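# Close all sliding guard screens along the bench

## Task

Slide every guard screen on the bench machines completely closed so the line is ready to start, and make sure no loose item remains inside any guard.

## Robot and tools

Robot: two arms on carriages sharing one floor track along y at x = 0. left_rail (always the +y carriage) carries left_arm with a left hand; right_rail carries right_arm with a right hand. Each arm's base sits at x = 0, y = its carriage's position_m, z = 0.03 m, facing +x.

Scene frame (all reported positions): fixed to the table, table top z = 0, +z up, +x the direction the arms face, +y to their left, y = 0 at the track middle. The table starts at x = 0.31 m. Positions are in metres, orientation as end_effector_quat_wxyz, velocities in m/s and rad/s.

Hand point axes (right hand): +z runs along straight fingers toward the tips, +x crosses the palm away from the thumb, +y points out of the palm face. On the left hand +x points toward the thumb. A rigid mast near the wrist on the palm side can strike objects.

execute_actions(actions, cameras): runs actions in order. Each action may hold rows, steps, until, and device commands for left_rail / right_rail.
- rows: up to 15 rows; each row lasts one control step (1/30 s). A row is one flat list of 48 numbers, each in [-1, 1], covering both arms: left_arm dx, dy, dz, rx, ry, rz, then 18 left_gripper numbers (index_mcp, index_abd, index_pip, index_dip, middle_mcp, middle_abd, middle_pip, middle_dip, ring_mcp, ring_abd, ring_pip, ring_dip, thumb_cmc, thumb_axl, thumb_mcp, thumb_ipl, current_limit, speed), then the same 24 for right_arm / right_gripper.
- dx..rz are an offset, not a pose: measured from that arm's Hand target as it stood when the action began, in that Hand target's own axes. Every row counts from that same start, so a repeated offset in a new action moves further. Scale: 1.0 = 0.6 m or 180 degrees; rx, ry, rz form one rotation vector. Orientation is clipped each step to within 32 degrees of the measured one.
- Finger numbers are absolute goal angles, linear between each hinge's stops; -1 generally curls toward the palm. Straight positions: _mcp +0.75, _abd 0.00, _pip +0.58, _dip +0.70, thumb_cmc +0.71, thumb_axl +0.68, thumb_mcp +0.23, thumb_ipl +0.17. current_limit maps -1..+1 to 0..550 mA (starts +0.4); speed sets motor rate as (speed+1)/2 of 8.5 rad/s (starts -0.6). A 0 is a real goal, so to keep a hand unchanged resend its hand_goal, hand_current_limit and hand_speed.
- steps: 1 to 450, at least the number of rows, default 15. After the last row the arm keeps heading to that row's target.
- until: ends the action early based on rail fields only, e.g. {"right_rail": {"position_status": ["!=", "moving"]}}, or {"all": {"status": "ended"}} / {"any": {"status": "ended"}}. Numbers need a comparison (=, !=, <, <=, >, >=).
- Rails: position_m is an absolute spot on the track (left_rail -1.1 to 2, right_rail -2 to 1.1 m), speed_m_s 0.01 to 1, acceleration_factor 0.1 to 1; {"stop": true} brakes. Keep the carriages 0.98 m or more apart. Wait for arrival before placing a hand at a scene point; a drive carries the arm's target with it. Any out-of-range value rejects the whole call.
- An empty actions list returns images and the scene number.

move(target, speed, blend, stop_force, zero, blocking, cameras): straight-line paths for the hand points. target is one 48-number row (same layout and scale as above) or a list of up to 15 such rows; all offsets are from the current Hand targets, not from the previous target. speed in m/s, 0.002 to 3.2 (default 0.25). blend in m rounds corners. stop_force in N, 4 to 120, ends an arm's path on a push against its motion; zero (default true) re-zeros first. Omit stop_force when backing away from a contact. blocking=false returns early; then call wait or stop before further rows or moves. The result adds a move: line (done, off_target, held, fault, etc.) and limits (paced, held).

wait(seconds 0-10): let time run on the last commands. stop(): brake a running move. zoom_image(camera, region [x0,y0,x1,y1], max 504x504): enlarge part of the latest image. zero_wrist_force(arm): re-zero that arm's wrist sensor. finished_scene(scene): end the current scene, giving its number; irreversible.

Cameras: cam_high, cam_low, cam_aisle_left, cam_aisle_right, cam_left_wrist, cam_right_wrist, each 896x504.

Results: Hand target (the pose the next offsets start from), end_effector_position / quaternion / velocities; Joint positions per arm (rail m, then six joints in rad) and Joint velocities; joint torques; Wrist force / Wrist torque in the end effector's axes plus the peak reading; per hand hand_goal, hand_measured, hand_current_ma, hand_state (moving, goal, blocked, overload), hand_current_limit, hand_speed; rail position_m, position_status (moving, done, contact_stop, time_out, stopped, stopped_with_arm, stopped_for_other_arm, stopped_for_other_carriage) and position_answer (taken / not_taken). Lines such as MOTOR HOT, HAND FAULT, or fault notices warn of trouble.

Cautions: ramp row offsets gradually (about 0.01 per row) rather than jumping. Arms are stiff: commanding even slightly beyond a firm contact can fault; torque limits are 287/287/130/30/29.8/29.2 N m, and around 150 N external force faults an arm for 10 s. Avoid arm-to-arm contact, fast hits on fixed objects, dropping or releasing moving parts, and sustained motor currents near 495 mA. Do not route paths close to an arm's own base. After being stopped on contact, command the target back past the hand to release the push.

Each tool is called after "Request:" by a JSON object that holds its "fn" and its "kwargs", one argument or row to a line.

## Session

Request:
{"fn": "execute_actions", "kwargs": {
  "actions": []
}}

Scene clock: 0.00 s.
left_arm: end_effector_position=(+0.4214, +1.5596, +0.2600) hand_goal=(+0.754, +0.000, +0.576, +0.696, +0.754, +0.000, +0.576, +0.696, +0.754, +0.000, +0.576, +0.696, +0.714, +0.678, +0.226, +0.168) hand_measured=(+0.754, +0.000, +0.576, +0.696, +0.754, +0.000, +0.576, +0.696, +0.754, +0.000, +0.576, +0.696, +0.714, +0.678, +0.226, +0.168) hand_current_ma=(+0, +0, +0, +0, +0, +0, +0, +0, +0, +0, +0, +0, +0, +0, +0, +0) hand_state=(goal, goal, goal, overload, goal, goal, goal, goal, goal, goal, goal, goal, goal, goal, goal, goal) hand_current_limit=0.40 hand_speed=-0.60 end_effector_quat_wxyz=(+0.000, +1.000, +0.000, +0.000) | right_arm: end_effector_position=(+0.4214, -1.2680, +0.2600) hand_goal=(+0.754, +0.000, +0.576, +0.696, +0.754, +0.000, +0.576, +0.696, +0.754, +0.000, +0.576, +0.696, +0.714, +0.678, +0.226, +0.168) hand_measured=(+0.754, +0.000, +0.576, +0.696, +0.754, +0.000, +0.576, +0.696, +0.754, +0.000, +0.576, +0.696, +0.714, +0.678, +0.226, +0.168) hand_current_ma=(+0, +0, +0, +0, +0, +0, +0, +0, +0, +0, +0, +0, +0, +0, +0, +0) hand_state=(goal, goal, goal, goal, goal, goal, goal, goal, goal, goal, goal, goal, goal, goal, goal, goal) hand_current_limit=0.40 hand_speed=-0.60 end_effector_quat_wxyz=(+0.000, +0.000, +1.000, +0.000)
Joint positions: left_arm=[1.578 -0.281 -1.556 2.144 0.983 1.571 -1.851] | right_arm=[-1.419 -0.281 -1.556 2.144 0.983 1.571 1.29]
Joint velocities: within noise
Joint torques (N m): no reading
Wrist force (N): no reading
Wrist torque (N m): no reading
Wrist force, peak (N): no reading
Hand target: left_arm +0.4214, +1.5596, +0.2600; +0.000, +1.000, +0.000, +0.000 | right_arm +0.4214, -1.2680, +0.2600; +0.000, +0.000, +1.000, +0.000
left_rail: position_m=1.578 position_status=done
right_rail: position_m=-1.419 position_status=done

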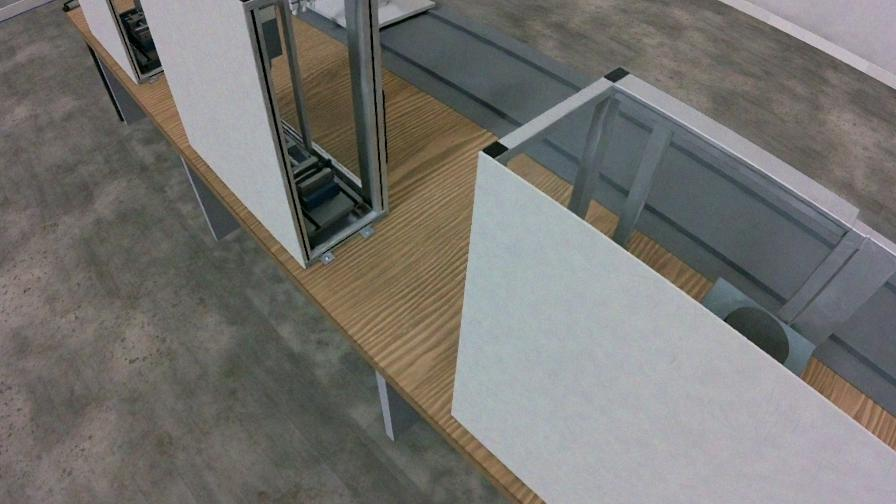

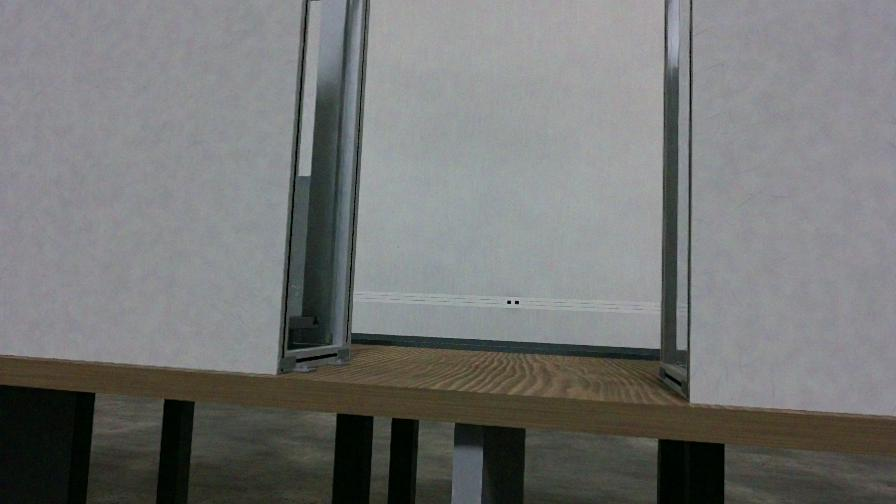

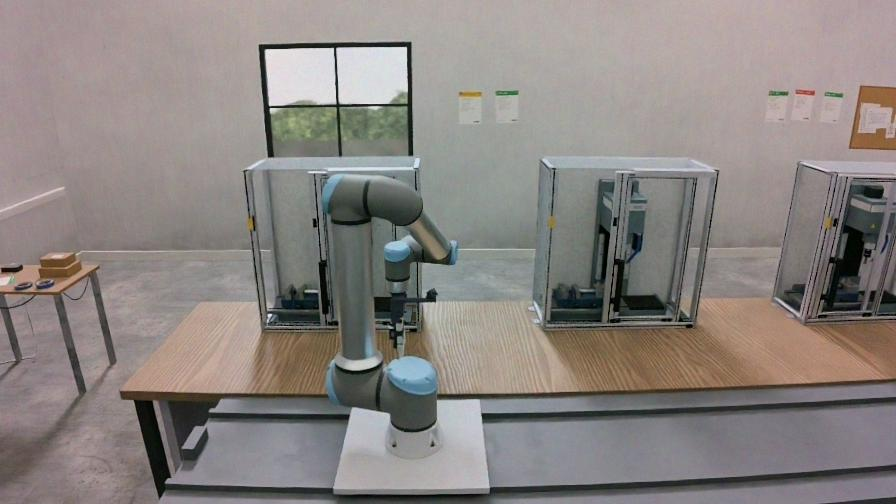

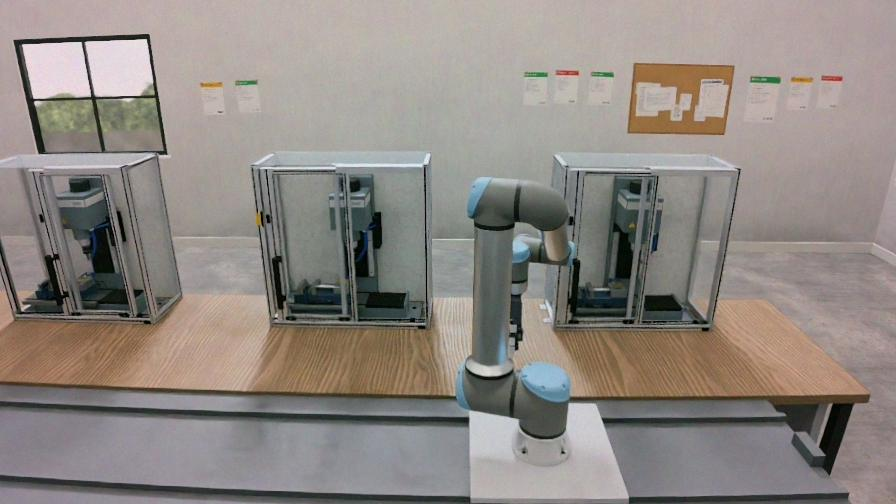

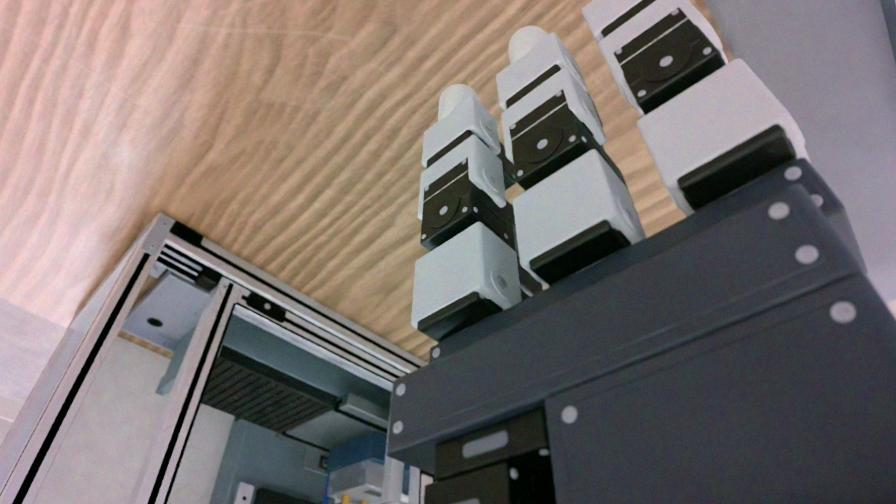

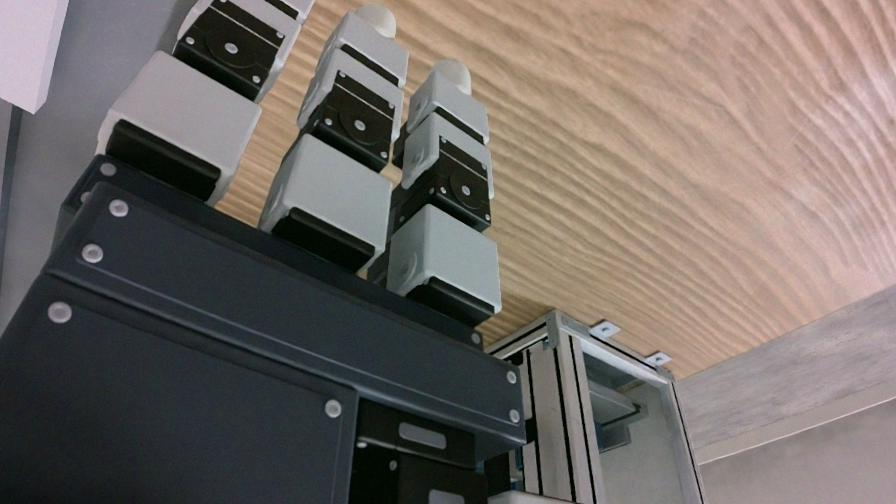

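Request:
{"fn": "zoom_image", "kwargs": {
  "camera": "cam_aisle_left",
  "region": [220, 130, 480, 360]
}}

Request:
{"fn": "zoom_image", "kwargs": {
  "camera": "cam_aisle_left",
  "region": [510, 140, 740, 345]
}}

Request:
{"fn": "zoom_image", "kwargs": {
  "camera": "cam_aisle_right",
  "region": [235, 140, 465, 345]
}}

Request:
{"fn": "zoom_image", "kwargs": {
  "camera": "cam_aisle_right",
  "region": [530, 140, 760, 345]
}}

Request:
{"fn": "zoom_image", "kwargs": {
  "camera": "cam_aisle_right",
  "region": [0, 140, 200, 345]
}}

Request:
{"fn": "zoom_image", "kwargs": {
  "camera": "cam_aisle_left",
  "region": [740, 140, 896, 345]
}}

Scaled by 1.938.

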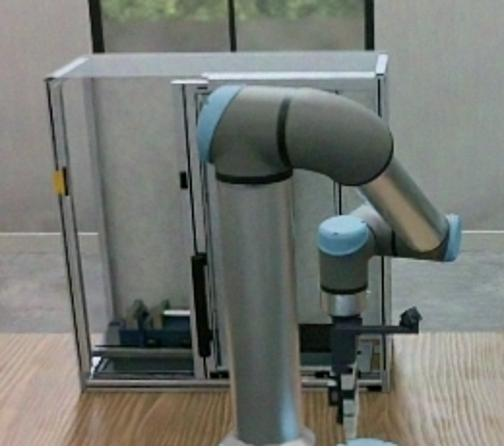

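Scaled by 2.191.

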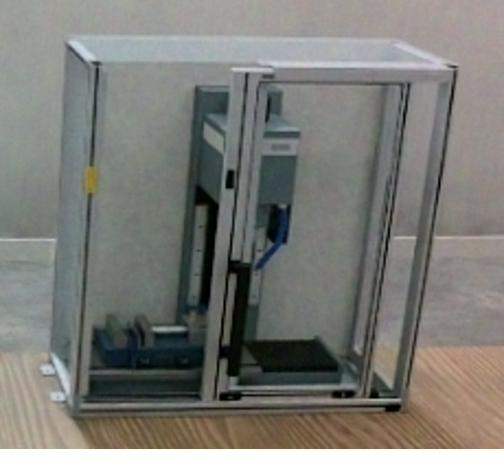

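Scaled by 2.191.

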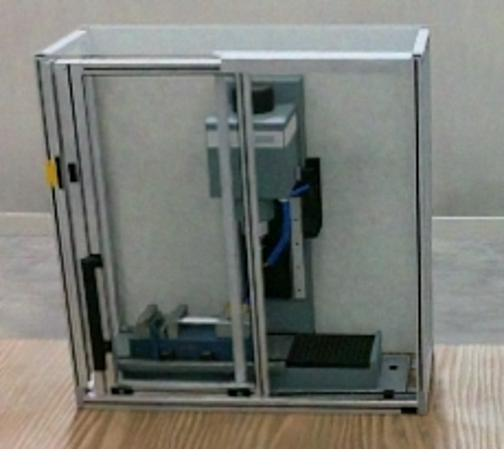

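Scaled by 2.191.

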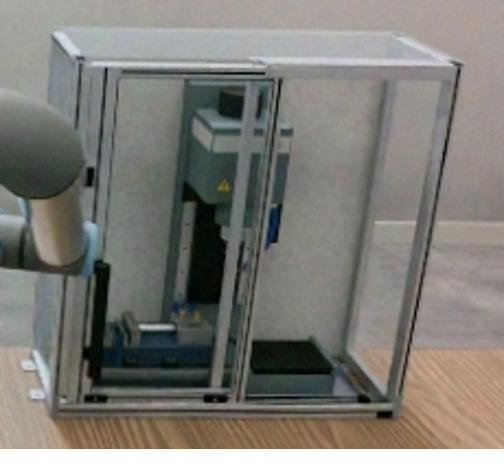

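Scaled by 2.459.

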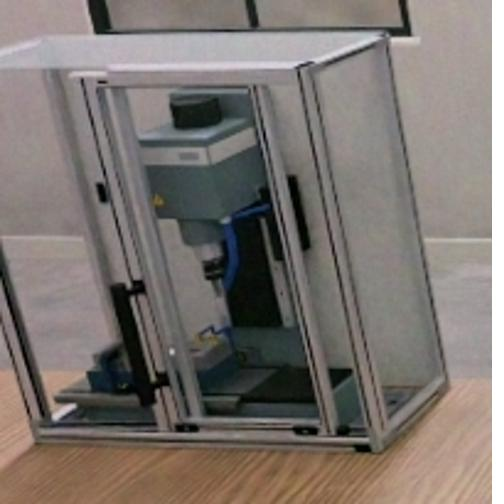

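Scaled by 2.459.

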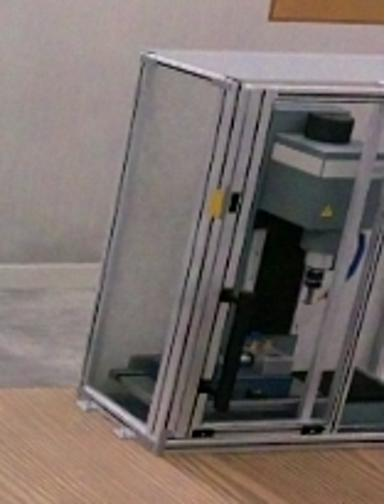

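Request:
{"fn": "execute_actions", "kwargs": {
  "actions": [
    {"left_rail":{"position_m":1.98},"right_rail":{"position_m":-0.75},"steps":150,"until":{"all":{"status":"ended"}}}
  ]
}}

Request:
{"fn": "move", "kwargs": {
  "target": [0,0,-0.4,0,0,0.263,0.754,0,0.576,0.696,0.754,0,0.576,0.696,0.754,0,0.576,0.696,0.714,0.678,0.226,0.168,0.4,-0.6, 0,0,-0.4,0,0,-0.278,0.754,0,0.576,0.696,0.754,0,0.576,0.696,0.754,0,0.576,0.696,0.714,0.678,0.226,0.168,0.4,-0.6],
  "speed": 0.4,
  "cameras": ["cam_left_wrist","cam_right_wrist"]
}}

Scene clock: 94.40 s.
left_arm: end_effector_position=(+0.4214, +1.9614, +0.2600) hand_goal=(+0.754, +0.000, +0.576, +0.696, +0.754, +0.000, +0.576, +0.696, +0.754, +0.000, +0.576, +0.696, +0.714, +0.678, +0.226, +0.168) hand_measured=(+0.754, +0.000, +0.576, +0.696, +0.754, +0.000, +0.576, +0.696, +0.754, +0.000, +0.576, +0.696, +0.714, +0.678, +0.224, +0.168) hand_current_ma=(-1, +0, +1, +0, -1, +0, +1, +0, -1, +0, +1, +0, +0, -1, -4, +0) hand_state=(goal, goal, goal, overload, goal, goal, goal, goal, goal, goal, goal, goal, goal, goal, goal, goal) hand_current_limit=0.40 hand_speed=-0.60 end_effector_quat_wxyz=(+0.000, +1.000, +0.000, +0.000) | right_arm: end_effector_position=(+0.4214, -0.5986, +0.2600) hand_goal=(+0.754, +0.000, +0.576, +0.696, +0.754, +0.000, +0.576, +0.696, +0.754, +0.000, +0.576, +0.696, +0.714, +0.678, +0.226, +0.168) hand_measured=(+0.754, +0.000, +0.576, +0.696, +0.754, +0.000, +0.576, +0.696, +0.754, +0.000, +0.576, +0.696, +0.714, +0.678, +0.224, +0.168) hand_current_ma=(-1, +0, +1, +0, -1, +0, +1, +0, -1, +0, +1, +0, +0, -1, -5, +0) hand_state=(goal, goal, goal, goal, goal, goal, goal, goal, goal, goal, goal, goal, goal, goal, goal, goal) hand_current_limit=0.40 hand_speed=-0.60 end_effector_quat_wxyz=(+0.000, +0.000, +1.000, +0.000)
Joint positions: left_arm=[1.98 -0.281 -1.556 2.144 0.983 1.571 -1.851] | right_arm=[-0.75 -0.281 -1.556 2.144 0.983 1.571 1.29]
Joint torques (N m): left_arm=[-2.39 -36.03 -30.57 4.41 -0.12 -0.25] | right_arm=[-2.79 -36.31 -31.42 3.58 0.15 0.05]
Wrist force (N): left_arm=[-0.1 0.1 0.0] | right_arm=[-0.3 -0.4 0.0]
Wrist torque (N m): left_arm=[0.01 0.02 -0.02] | right_arm=[-0.05 0.04 -0.03]
Wrist force, peak (N): left_arm=[0.0 -1.6 0.6] | right_arm=[0.2 -1.9 0.2]
Hand target: left_arm +0.4214, +1.9614, +0.2600; +0.000, +1.000, +0.000, +0.000 | right_arm +0.4214, -0.5986, +0.2600; +0.000, +0.000, +1.000, +0.000
left_rail: position_m=1.980 position_status=done
right_rail: position_m=-0.750 position_status=done

Scene clock: 96.33 s.
left_arm: end_effector_position=(+0.4214, +1.9614, +0.4999) hand_goal=(+0.754, +0.000, +0.576, +0.696, +0.754, +0.000, +0.576, +0.696, +0.754, +0.000, +0.576, +0.696, +0.714, +0.678, +0.226, +0.168) hand_measured=(+0.754, +0.000, +0.576, +0.696, +0.754, +0.000, +0.576, +0.696, +0.754, +0.000, +0.576, +0.696, +0.714, +0.678, +0.224, +0.168) hand_current_ma=(-1, +0, +1, +0, -1, +0, +1, +0, -1, +0, +1, +0, +0, -1, -5, +0) hand_state=(goal, goal, goal, overload, goal, goal, goal, goal, goal, goal, goal, goal, goal, goal, goal, goal) hand_current_limit=0.40 hand_speed=-0.60 end_effector_quat_wxyz=(+0.000, +0.916, -0.401, +0.000) | right_arm: end_effector_position=(+0.4214, -0.5986, +0.4999) hand_goal=(+0.754, +0.000, +0.576, +0.696, +0.754, +0.000, +0.576, +0.696, +0.754, +0.000, +0.576, +0.696, +0.714, +0.678, +0.226, +0.168) hand_measured=(+0.754, +0.000, +0.576, +0.696, +0.754, +0.000, +0.576, +0.696, +0.754, +0.000, +0.576, +0.696, +0.714, +0.678, +0.224, +0.168) hand_current_ma=(-1, +0, +1, +0, -1, +0, +1, +0, -1, +0, +1, +0, +0, -1, -6, +0) hand_state=(goal, goal, goal, goal, goal, goal, goal, goal, goal, goal, goal, goal, goal, goal, goal, goal) hand_current_limit=0.40 hand_speed=-0.60 end_effector_quat_wxyz=(+0.000, -0.423, +0.906, +0.000)
Joint positions: left_arm=[1.98 -0.26 -1.584 1.719 1.436 1.571 -1.005] | right_arm=[-0.75 -0.206 -1.572 1.707 1.436 1.571 0.492]
Joint torques (N m): left_arm=[-22.6 -20.68 -49.64 9.81 2.48 1.58] | right_arm=[11.61 -21.17 -46.74 7.58 -1.43 -2.55]
Wrist force (N): left_arm=[-0.2 0.5 -0.1] | right_arm=[0.1 -0.6 -0.3]
Wrist torque (N m): left_arm=[0.08 0.02 -0.26] | right_arm=[-0.04 0.00 0.07]
Wrist force, peak (N): left_arm=[-0.7 0.3 1.2] | right_arm=[0.4 0.0 1.3]
Hand target: left_arm +0.4214, +1.9614, +0.5000; +0.000, +0.916, -0.401, +0.000 | right_arm +0.4214, -0.5986, +0.5000; +0.000, -0.423, +0.906, +0.000
Off the commanded pose: left_arm 0.000 m, 0 deg | right_arm 0.000 m, 0 deg.
left_rail: position_m=1.980 position_status=done
right_rail: position_m=-0.750 position_status=done
move: done
camera_calibration:
cam_left_wrist: T_world_to_cam=[[-0.00976893, 0.99992, -0.00804232, -1.98303], [0.696555, 0.0125751, 0.717393, -0.720006], [0.717437, 0.00140625, -0.696622, 0.174589], [0, 0, 0, 1]] pos_world=[0.356895, 1.99168, 0.622202]
cam_right_wrist: T_world_to_cam=[[0.00595044, 0.999982, 0.000719336, 0.628935], [0.648754, -0.00440785, 0.760986, -0.70646], [0.760975, -0.00406152, -0.648768, 0.123372], [0, 0, 0, 1]] pos_world=[0.360694, -0.631537, 0.617193]
Images, in order (width x height): cam_left_wrist 896x504, cam_right_wrist 896x504.

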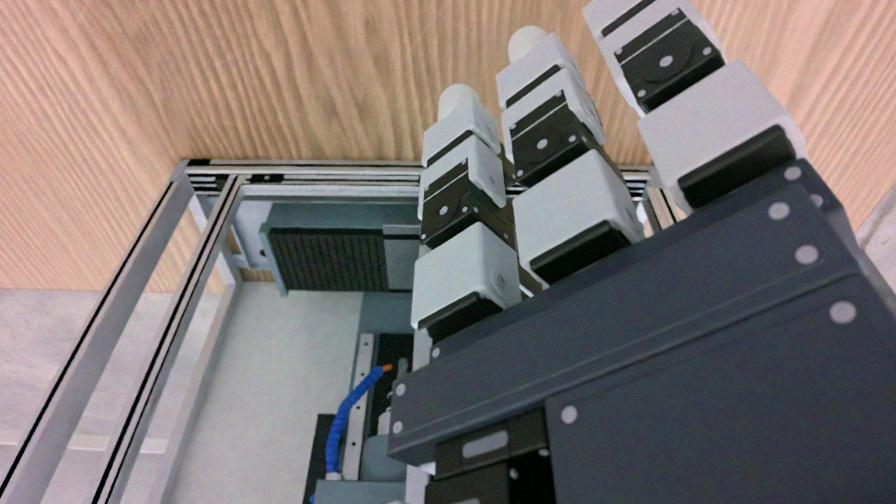

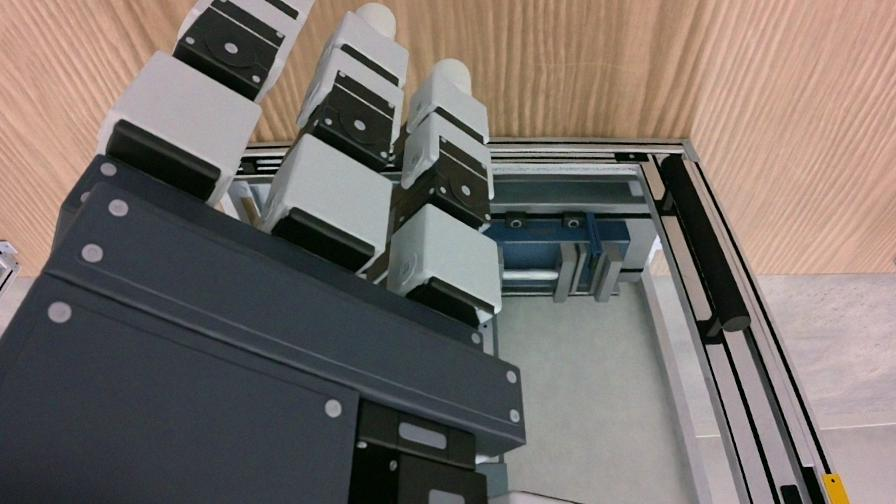

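Request:
{"fn": "zoom_image", "kwargs": {
  "camera": "cam_right_wrist",
  "region": [460, 100, 896, 504]
}}

Request:
{"fn": "zoom_image", "kwargs": {
  "camera": "cam_left_wrist",
  "region": [0, 120, 440, 504]
}}

Scaled by 1.156.

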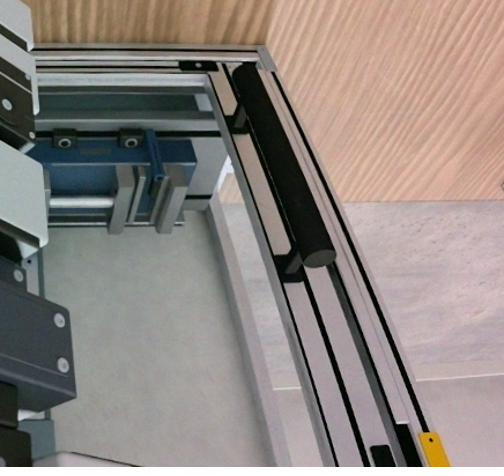

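Scaled by 1.145.

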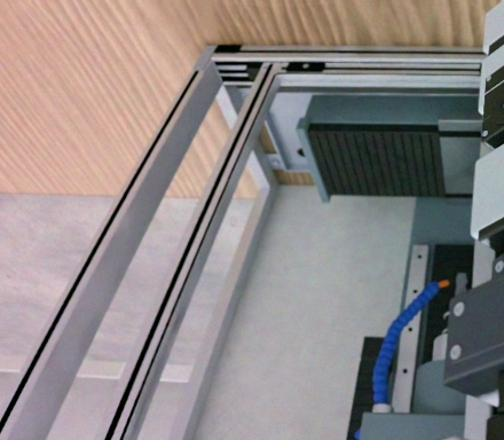

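Request:
{"fn": "move", "kwargs": {
  "target": [-0.429,-0.395,0,0,0,0,0.754,0,0.576,0.696,0.754,0,0.576,0.696,0.754,0,0.576,0.696,0.714,0.678,0.226,0.168,0.4,-0.6, 0.511,-0.429,0,0,0,0,0.754,0,0.576,0.696,0.754,0,0.576,0.696,0.754,0,0.576,0.696,0.714,0.678,0.226,0.168,0.4,-0.6],
  "speed": 0.4,
  "cameras": ["cam_left_wrist","cam_right_wrist"]
}}

Scene clock: 124.23 s.
left_arm: end_effector_position=(+0.4212, +2.3111, +0.5000) hand_goal=(+0.754, +0.000, +0.576, +0.696, +0.754, +0.000, +0.576, +0.696, +0.754, +0.000, +0.576, +0.696, +0.714, +0.678, +0.226, +0.168) hand_measured=(+0.754, +0.000, +0.576, +0.696, +0.754, +0.000, +0.576, +0.696, +0.754, +0.000, +0.576, +0.696, +0.714, +0.678, +0.224, +0.168) hand_current_ma=(-1, +0, +1, +0, -1, +0, +1, +0, -1, +0, +1, +0, +0, -1, -5, +0) hand_state=(goal, goal, goal, overload, goal, goal, goal, goal, goal, goal, goal, goal, goal, goal, goal, goal) hand_current_limit=0.40 hand_speed=-0.60 end_effector_quat_wxyz=(+0.000, +0.916, -0.401, +0.000) | right_arm: end_effector_position=(+0.4217, -0.9988, +0.5000) hand_goal=(+0.754, +0.000, +0.576, +0.696, +0.754, +0.000, +0.576, +0.696, +0.754, +0.000, +0.576, +0.696, +0.714, +0.678, +0.226, +0.168) hand_measured=(+0.754, +0.000, +0.576, +0.696, +0.754, +0.000, +0.576, +0.696, +0.754, +0.000, +0.576, +0.696, +0.714, +0.678, +0.224, +0.168) hand_current_ma=(-1, +0, +1, +0, -1, +0, +1, +0, -1, +0, +1, +0, +0, -1, -6, +0) hand_state=(goal, goal, goal, goal, goal, goal, goal, goal, goal, goal, goal, goal, goal, goal, goal, goal) hand_current_limit=0.40 hand_speed=-0.60 end_effector_quat_wxyz=(+0.000, -0.423, +0.906, +0.000)
Joint positions: left_arm=[1.98 0.428 -1.331 1.434 1.467 1.571 -0.316] | right_arm=[-0.75 -0.907 -1.413 1.535 1.449 1.571 -0.209]
Joint torques (N m): left_arm=[16.44 -41.19 -49.98 9.22 2.4 1.61] | right_arm=[-16.86 -37.34 -47.66 7.84 -1.31 -2.39]
Wrist force (N): left_arm=[-0.1 -0.2 0.8] | right_arm=[0.0 -0.2 0.1]
Wrist torque (N m): left_arm=[-0.09 -0.01 -0.23] | right_arm=[0.00 -0.01 0.04]
Wrist force, peak (N): left_arm=[-1.6 -1.4 0.3] | right_arm=[1.6 -1.3 0.1]
Hand target: left_arm +0.4212, +2.3113, +0.5000; +0.000, +0.916, -0.401, +0.000 | right_arm +0.4218, -0.9989, +0.5000; +0.000, -0.423, +0.906, +0.000
Off the commanded pose: left_arm 0.000 m, 0 deg | right_arm 0.000 m, 0 deg.
left_rail: position_m=1.980 position_status=done
right_rail: position_m=-0.750 position_status=done
move: done
camera_calibration:
cam_left_wrist: T_world_to_cam=[[-0.00941741, 0.999924, -0.00796235, -2.33298], [0.696559, 0.0122729, 0.717395, -0.723632], [0.717438, 0.00120976, -0.696621, 0.17477], [0, 0, 0, 1]] pos_world=[0.356695, 2.34148, 0.622302]
cam_right_wrist: T_world_to_cam=[[0.0055273, 0.999984, 0.000690601, 1.0293], [0.648816, -0.00411176, 0.760934, -0.708181], [0.760925, -0.00375784, -0.648828, 0.12195], [0, 0, 0, 1]] pos_world=[0.360995, -1.03174, 0.617293]
Images, in order (width x height): cam_left_wrist 896x504, cam_right_wrist 896x504.

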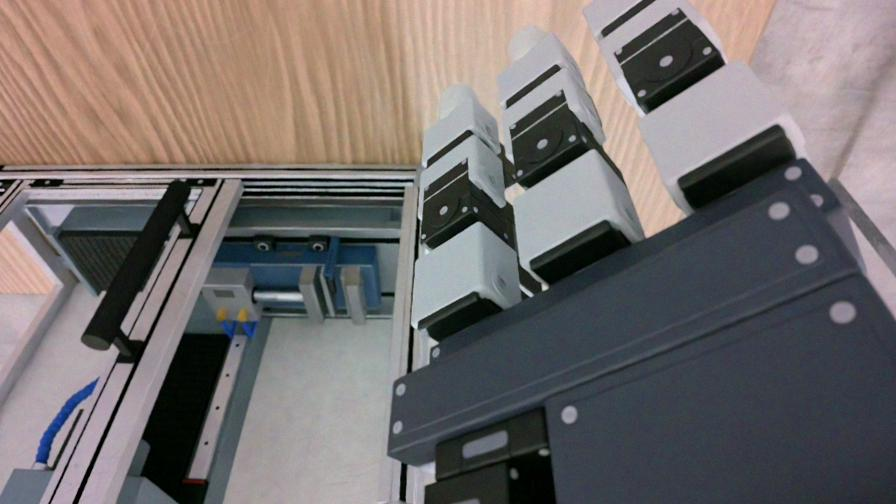

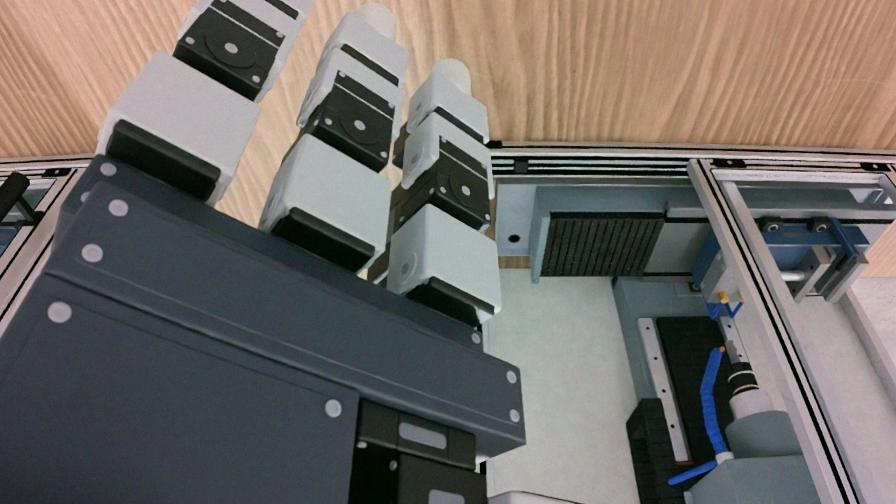

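Request:
{"fn": "zoom_image", "kwargs": {
  "camera": "cam_left_wrist",
  "region": [0, 130, 440, 504]
}}

Request:
{"fn": "zoom_image", "kwargs": {
  "camera": "cam_right_wrist",
  "region": [470, 110, 896, 504]
}}

Request:
{"fn": "zoom_image", "kwargs": {
  "camera": "cam_right_wrist",
  "region": [0, 130, 120, 330]
}}

Scaled by 1.145.

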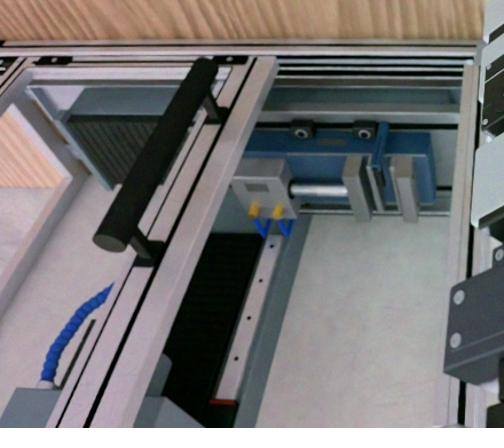

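Scaled by 1.183.

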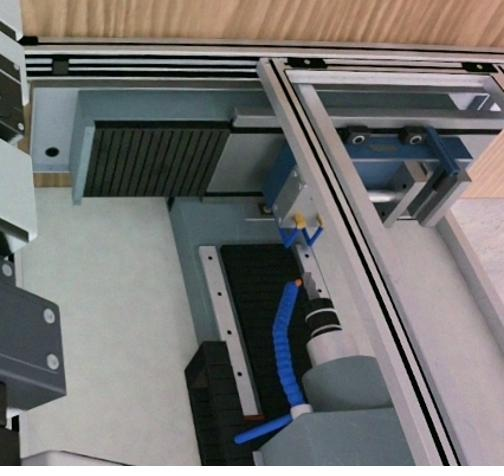

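Scaled by 2.520.

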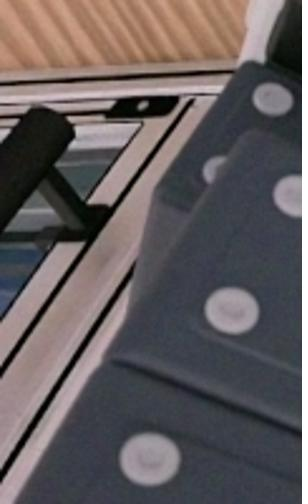

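Request:
{"fn": "execute_actions", "kwargs": {
  "actions": [
    {"left_rail":{"position_m":0.65},"right_rail":{"position_m":-2.0},"steps":200,"until":{"all":{"status":"ended"}}}
  ],
  "cameras": ["cam_left_wrist","cam_right_wrist"]
}}

Request:
{"fn": "move", "kwargs": {
  "target": [0.429,0.395,0,0,0,0,0.754,0,0.576,0.696,0.754,0,0.576,0.696,0.754,0,0.576,0.696,0.714,0.678,0.226,0.168,0.4,-0.6, -0.511,0.429,0,0,0,0,0.754,0,0.576,0.696,0.754,0,0.576,0.696,0.754,0,0.576,0.696,0.714,0.678,0.226,0.168,0.4,-0.6],
  "speed": 0.4,
  "cameras": ["cam_left_wrist","cam_right_wrist"]
}}

Scene clock: 156.83 s.
left_arm: end_effector_position=(+0.4212, +0.9813, +0.5000) hand_goal=(+0.754, +0.000, +0.576, +0.696, +0.754, +0.000, +0.576, +0.696, +0.754, +0.000, +0.576, +0.696, +0.714, +0.678, +0.226, +0.168) hand_measured=(+0.754, +0.000, +0.576, +0.696, +0.754, +0.000, +0.576, +0.696, +0.754, +0.000, +0.576, +0.696, +0.714, +0.678, +0.224, +0.168) hand_current_ma=(-1, +0, +1, +0, -1, +0, +1, +0, -1, +0, +1, +0, +0, -1, -5, +0) hand_state=(goal, goal, goal, overload, goal, goal, goal, goal, goal, goal, goal, goal, goal, goal, goal, goal) hand_current_limit=0.40 hand_speed=-0.60 end_effector_quat_wxyz=(+0.000, +0.916, -0.401, +0.000) | right_arm: end_effector_position=(+0.4218, -2.2490, +0.5000) hand_goal=(+0.754, +0.000, +0.576, +0.696, +0.754, +0.000, +0.576, +0.696, +0.754, +0.000, +0.576, +0.696, +0.714, +0.678, +0.226, +0.168) hand_measured=(+0.754, +0.000, +0.576, +0.696, +0.754, +0.000, +0.576, +0.696, +0.754, +0.000, +0.576, +0.696, +0.714, +0.678, +0.224, +0.168) hand_current_ma=(-1, +0, +1, +0, -1, +0, +1, +0, -1, +0, +1, +0, +0, -1, -6, +0) hand_state=(goal, goal, goal, goal, goal, goal, goal, goal, goal, goal, goal, goal, goal, goal, goal, goal) hand_current_limit=0.40 hand_speed=-0.60 end_effector_quat_wxyz=(+0.000, -0.423, +0.906, +0.000)
Joint positions: left_arm=[0.65 0.429 -1.33 1.434 1.467 1.571 -0.316] | right_arm=[-2 -0.907 -1.413 1.534 1.449 1.571 -0.209]
Joint torques (N m): left_arm=[-19.23 -76.51 -33.69 7.8 2.31 1.58] | right_arm=[12.06 -70.46 -40.06 2.25 -1.62 -2.26]
Wrist force (N): left_arm=[-0.4 0.0 0.2] | right_arm=[0.0 0.1 -0.2]
Wrist torque (N m): left_arm=[-0.03 0.02 -0.26] | right_arm=[0.03 0.00 0.06]
Wrist force, peak (N): left_arm=[-1.9 -1.5 0.4] | right_arm=[-1.7 1.3 0.1]
Hand target: left_arm +0.4212, +0.9813, +0.5000; +0.000, +0.916, -0.401, +0.000 | right_arm +0.4218, -2.2489, +0.5000; +0.000, -0.423, +0.906, +0.000
Off the commanded pose: left_arm 0.000 m, 0 deg | right_arm 0.000 m, 0 deg.
left_rail: position_m=0.650 position_status=done
right_rail: position_m=-2.000 position_status=done
camera_calibration:
cam_left_wrist: T_world_to_cam=[[-0.00941426, 0.999923, -0.00810273, -1.0032], [0.696611, 0.0123715, 0.717342, -0.707467], [0.717387, 0.0011088, -0.696674, 0.17646], [0, 0, 0, 1]] pos_world=[0.356795, 1.01168, 0.622302]
cam_right_wrist: T_world_to_cam=[[0.00551655, 0.999984, 0.000830622, 2.2794], [0.648815, -0.00421134, 0.760935, -0.713613], [0.760926, -0.00365882, -0.648828, 0.117401], [0, 0, 0, 1]] pos_world=[0.361095, -2.28194, 0.617293]
Images, in order (width x height): cam_left_wrist 896x504, cam_right_wrist 896x504.

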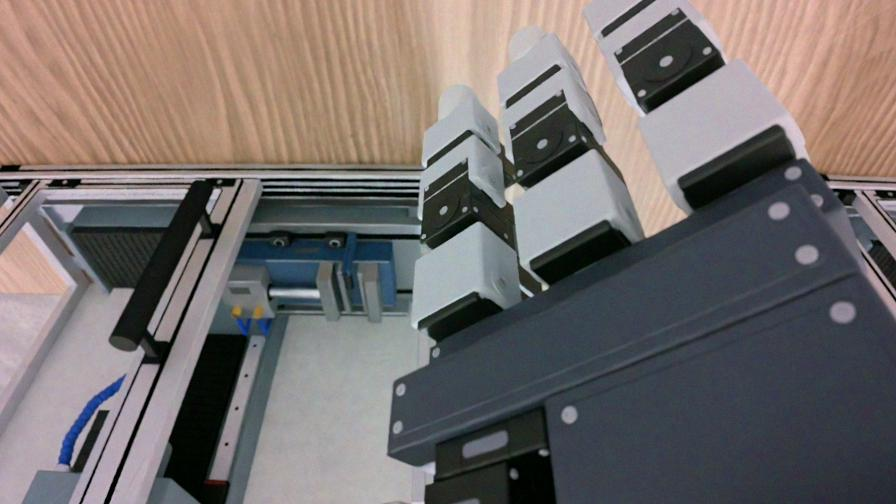

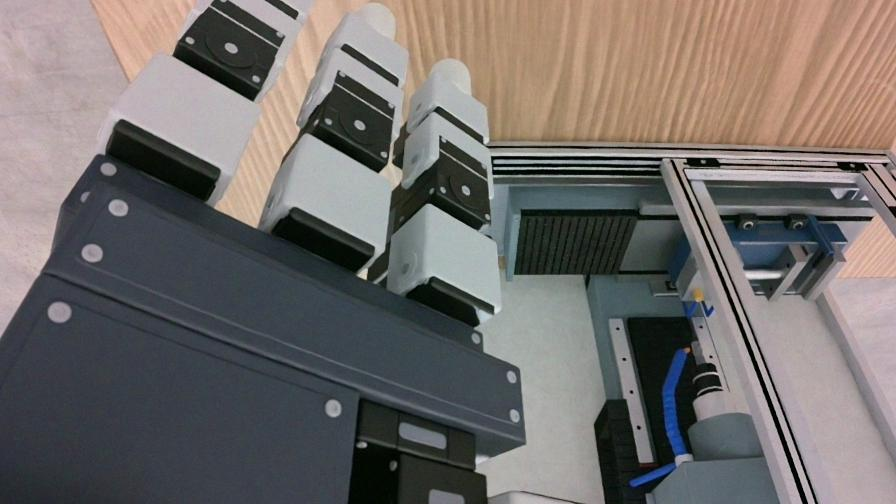

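Scene clock: 158.77 s.
left_arm: end_effector_position=(+0.4214, +0.6315, +0.5000) hand_goal=(+0.754, +0.000, +0.576, +0.696, +0.754, +0.000, +0.576, +0.696, +0.754, +0.000, +0.576, +0.696, +0.714, +0.678, +0.226, +0.168) hand_measured=(+0.754, +0.000, +0.576, +0.696, +0.754, +0.000, +0.576, +0.696, +0.754, +0.000, +0.576, +0.696, +0.714, +0.678, +0.224, +0.168) hand_current_ma=(-1, +0, +1, +0, -1, +0, +1, +0, -1, +0, +1, +0, +0, -1, -5, +0) hand_state=(goal, goal, goal, overload, goal, goal, goal, goal, goal, goal, goal, goal, goal, goal, goal, goal) hand_current_limit=0.40 hand_speed=-0.60 end_effector_quat_wxyz=(+0.000, +0.916, -0.401, +0.000) | right_arm: end_effector_position=(+0.4213, -1.8487, +0.5000) hand_goal=(+0.754, +0.000, +0.576, +0.696, +0.754, +0.000, +0.576, +0.696, +0.754, +0.000, +0.576, +0.696, +0.714, +0.678, +0.226, +0.168) hand_measured=(+0.754, +0.000, +0.576, +0.696, +0.754, +0.000, +0.576, +0.696, +0.754, +0.000, +0.576, +0.696, +0.714, +0.678, +0.224, +0.168) hand_current_ma=(-1, +0, +1, +0, -1, +0, +1, +0, -1, +0, +1, +0, +0, -1, -6, +0) hand_state=(goal, goal, goal, goal, goal, goal, goal, goal, goal, goal, goal, goal, goal, goal, goal, goal) hand_current_limit=0.40 hand_speed=-0.60 end_effector_quat_wxyz=(+0.000, -0.423, +0.906, +0.000)
Joint positions: left_arm=[0.65 -0.259 -1.584 1.719 1.436 1.571 -1.004] | right_arm=[-2 -0.206 -1.572 1.707 1.436 1.571 0.491]
Joint torques (N m): left_arm=[-26.53 -61.05 -24.08 9.77 -2.29 -1.83] | right_arm=[10.91 -19.34 -47.1 7.29 1.49 2.08]
Wrist force (N): left_arm=[-0.3 0.7 -0.2] | right_arm=[0.1 -0.1 0.1]
Wrist torque (N m): left_arm=[0.11 0.05 -0.07] | right_arm=[-0.01 0.01 -0.06]
Wrist force, peak (N): left_arm=[-1.5 -1.3 0.3] | right_arm=[1.3 -1.2 0.0]
Hand target: left_arm +0.4214, +0.6313, +0.5000; +0.000, +0.916, -0.401, +0.000 | right_arm +0.4214, -1.8486, +0.5000; +0.000, -0.423, +0.906, +0.000
Off the commanded pose: left_arm 0.000 m, 0 deg | right_arm 0.000 m, 0 deg.
left_rail: position_m=0.650 position_status=done
right_rail: position_m=-2.000 position_status=done
move: done
camera_calibration:
cam_left_wrist: T_world_to_cam=[[-0.00934173, 0.999923, -0.00817155, -0.653407], [0.696612, 0.0123703, 0.717342, -0.703208], [0.717387, 0.00100881, -0.696674, 0.176842], [0, 0, 0, 1]] pos_world=[0.356895, 0.661877, 0.622302]
cam_right_wrist: T_world_to_cam=[[0.00551616, 0.999984, 0.000831263, 1.87911], [0.648708, -0.00421106, 0.761026, -0.71162], [0.761018, -0.0036587, -0.648721, 0.119147], [0, 0, 0, 1]] pos_world=[0.360595, -1.88164, 0.617293]
Images, in order (width x height): cam_left_wrist 896x504, cam_right_wrist 896x504.

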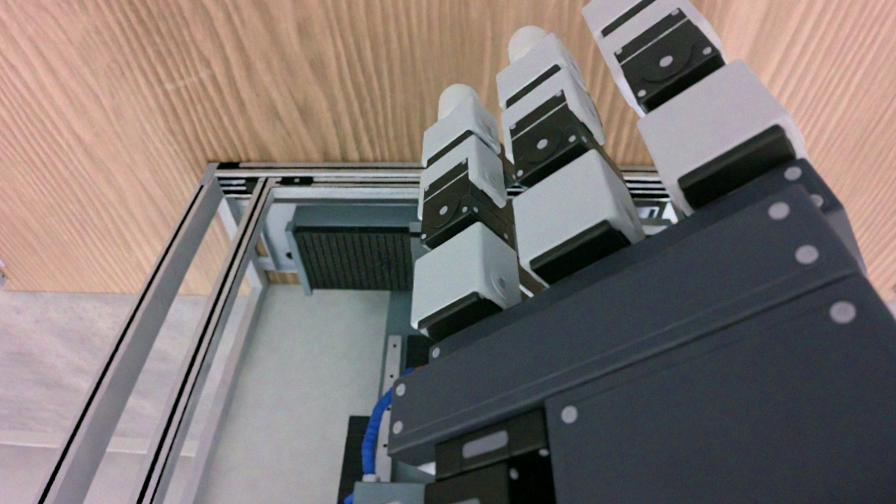

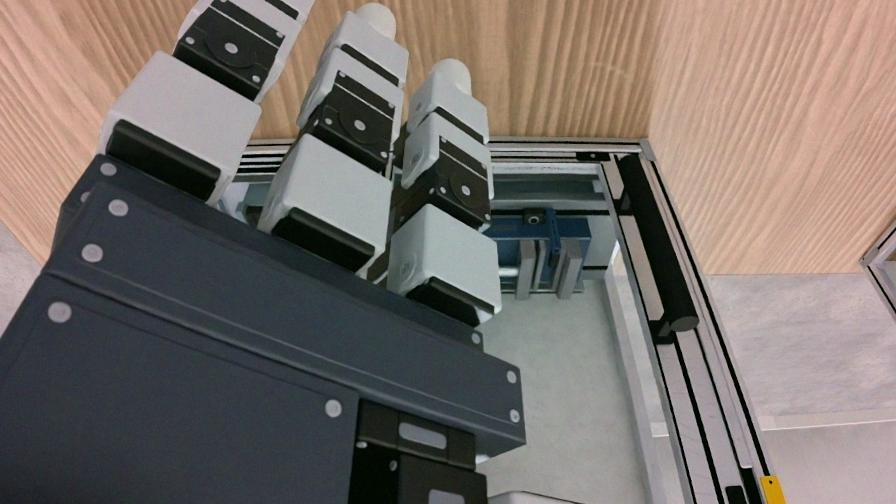

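Request:
{"fn": "zoom_image", "kwargs": {
  "camera": "cam_right_wrist",
  "region": [560, 120, 800, 504]
}}

Request:
{"fn": "zoom_image", "kwargs": {
  "camera": "cam_left_wrist",
  "region": [180, 140, 440, 350]
}}

Scaled by 1.312.

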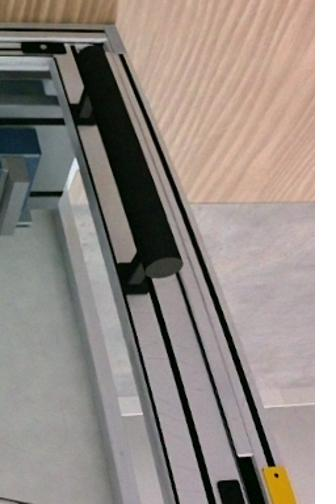

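Scaled by 1.938.

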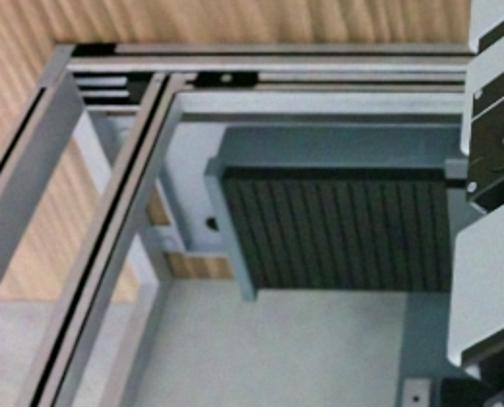

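Request:
{"fn": "move", "kwargs": {
  "target": [0.3258,-0.108,0.1667,0.2057,0.4688,-0.2057,-0.48,0,-0.737,0.406,-0.48,0,-0.737,0.406,-0.48,0,-0.737,0.406,0.714,0.678,0.226,0.168,0.4,-0.6, 0,0,0,0,0,0,0.754,0,0.576,0.696,0.754,0,0.576,0.696,0.754,0,0.576,0.696,0.714,0.678,0.226,0.168,0.4,-0.6],
  "speed": 0.4,
  "cameras": ["cam_left_wrist","cam_aisle_left","cam_aisle_right"]
}}

Scene clock: 308.60 s.
left_arm: end_effector_position=(+0.6015, +0.5315, +0.4000) hand_goal=(-0.480, +0.000, -0.736, +0.406, -0.480, +0.000, -0.736, +0.406, -0.480, +0.000, -0.736, +0.406, +0.714, +0.678, +0.226, +0.168) hand_measured=(-0.478, +0.000, -0.732, +0.696, -0.476, +0.000, -0.732, +0.408, -0.478, +0.000, -0.734, +0.408, +0.714, +0.678, +0.224, +0.168) hand_current_ma=(+4, +0, +5, +0, +5, +0, +5, +4, +5, +0, +4, +5, +0, -1, -5, +0) hand_state=(goal, goal, goal, overload, goal, goal, goal, goal, goal, goal, goal, goal, goal, goal, goal, goal) hand_current_limit=0.40 hand_speed=-0.60 end_effector_quat_wxyz=(+0.000, +0.707, +0.000, +0.707) | right_arm: end_effector_position=(+0.4214, -1.8486, +0.5000) hand_goal=(+0.754, +0.000, +0.576, +0.696, +0.754, +0.000, +0.576, +0.696, +0.754, +0.000, +0.576, +0.696, +0.714, +0.678, +0.226, +0.168) hand_measured=(+0.754, +0.000, +0.576, +0.696, +0.754, +0.000, +0.576, +0.696, +0.754, +0.000, +0.576, +0.696, +0.714, +0.678, +0.224, +0.168) hand_current_ma=(-1, +0, +1, +0, -1, +0, +1, +0, -1, +0, +1, +0, +0, -1, -6, +0) hand_state=(goal, goal, goal, goal, goal, goal, goal, goal, goal, goal, goal, goal, goal, goal, goal, goal) hand_current_limit=0.40 hand_speed=-0.60 end_effector_quat_wxyz=(+0.000, -0.423, +0.906, +0.000)
Joint positions: left_arm=[0.65 -0.605 -1.861 2.415 -0.554 0.965 -1.571] | right_arm=[-2 -0.206 -1.572 1.707 1.436 1.571 0.492]
Joint torques (N m): left_arm=[-24.6 4.96 -24.97 -6.92 -3.69 1.61] | right_arm=[11.63 -22.88 -47.23 7.46 1.32 2.34]
Wrist force (N): left_arm=[1.1 0.1 0.6] | right_arm=[0.1 0.0 -0.1]
Wrist torque (N m): left_arm=[-0.18 -0.32 0.15] | right_arm=[0.01 0.01 -0.05]
Wrist force, peak (N): left_arm=[1.4 0.0 1.1] | right_arm=[0.7 0.0 -0.3]
Hand target: left_arm +0.6015, +0.5315, +0.4000; +0.000, +0.707, +0.000, +0.707 | right_arm +0.4214, -1.8486, +0.5000; +0.000, -0.423, +0.906, +0.000
Off the commanded pose: left_arm 0.000 m, 0 deg | right_arm 0.000 m, 0 deg.
left_rail: position_m=0.650 position_status=done
right_rail: position_m=-2.000 position_status=done
move: done
camera_calibration:
cam_left_wrist: T_world_to_cam=[[0.00764003, 0.670583, -0.741795, -0.0942817], [-0.717771, 0.520173, 0.462844, -0.0731421], [0.696237, 0.528903, 0.485299, -0.762639], [0, 0, 0, 1]] pos_world=[0.479199, 0.504632, 0.334024]
Images, in order (width x height): cam_aisle_left 896x504, cam_aisle_right 896x504, cam_left_wrist 896x504.

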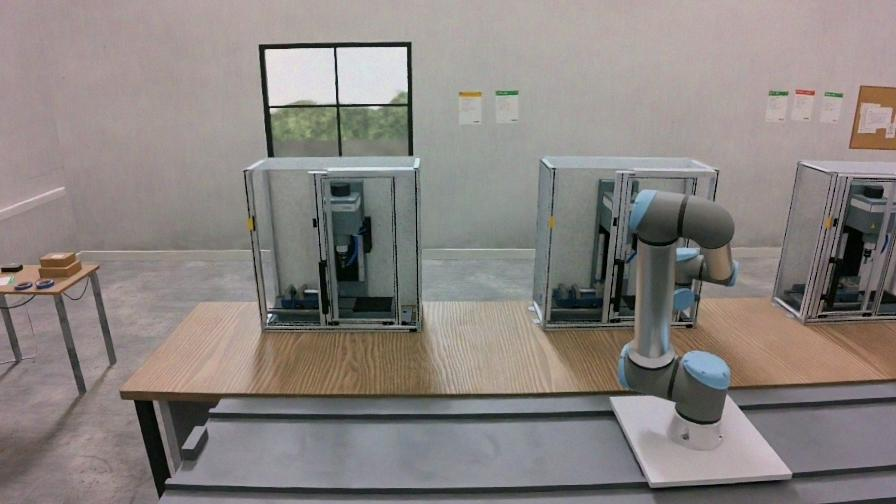

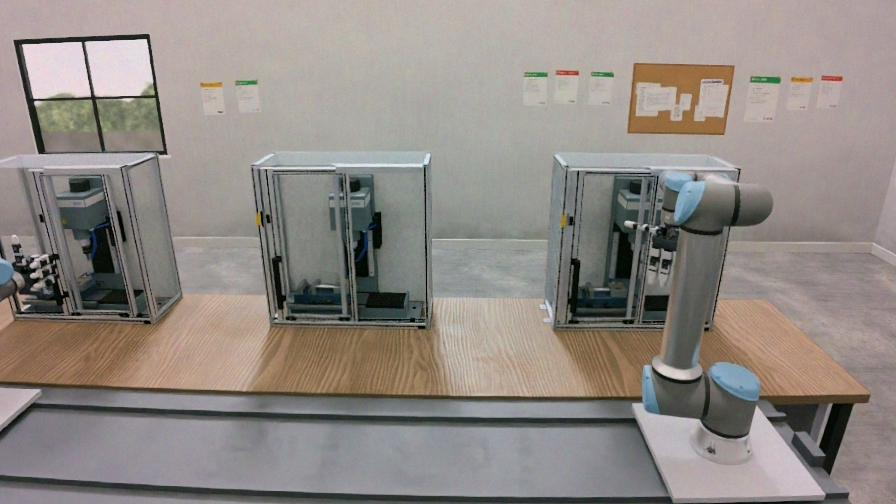

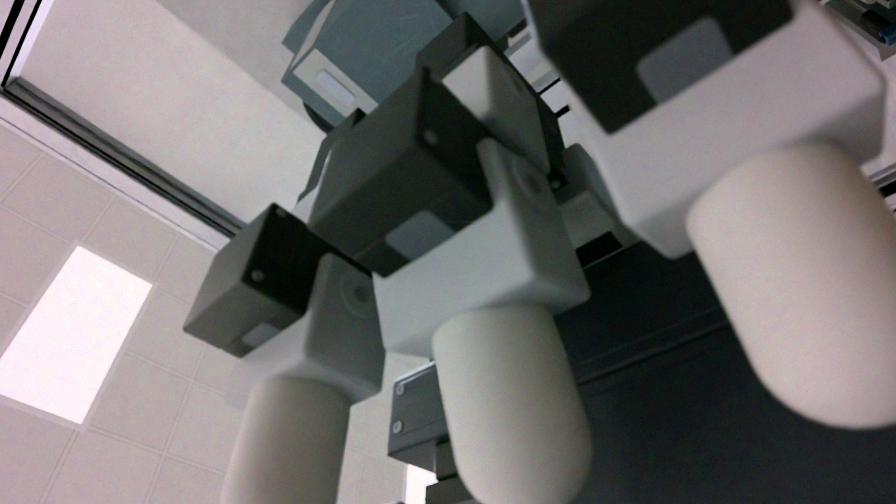

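Request:
{"fn": "zoom_image", "kwargs": {
  "camera": "cam_aisle_left",
  "region": [230, 140, 440, 345]
}}

Request:
{"fn": "zoom_image", "kwargs": {
  "camera": "cam_aisle_left",
  "region": [530, 140, 750, 345]
}}

Request:
{"fn": "zoom_image", "kwargs": {
  "camera": "cam_aisle_right",
  "region": [0, 200, 200, 345]
}}

Scaled by 2.400.

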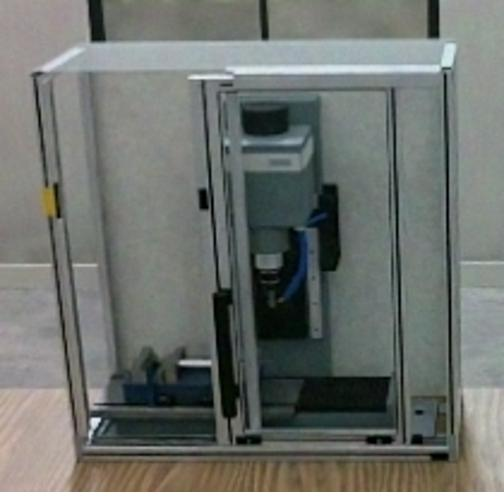

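Scaled by 2.291.

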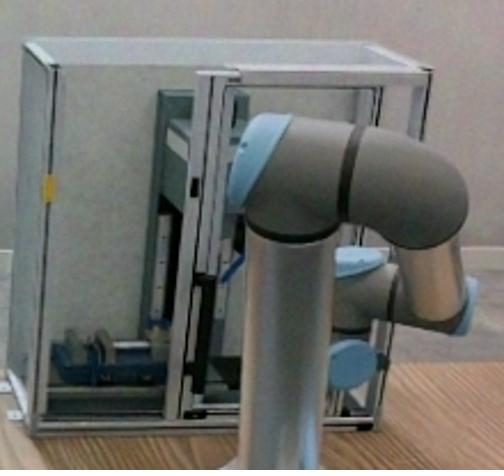

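Scaled by 2.520.

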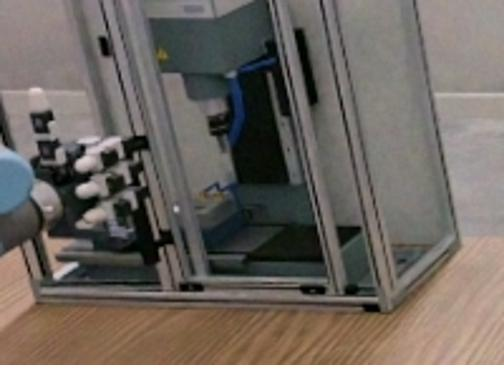

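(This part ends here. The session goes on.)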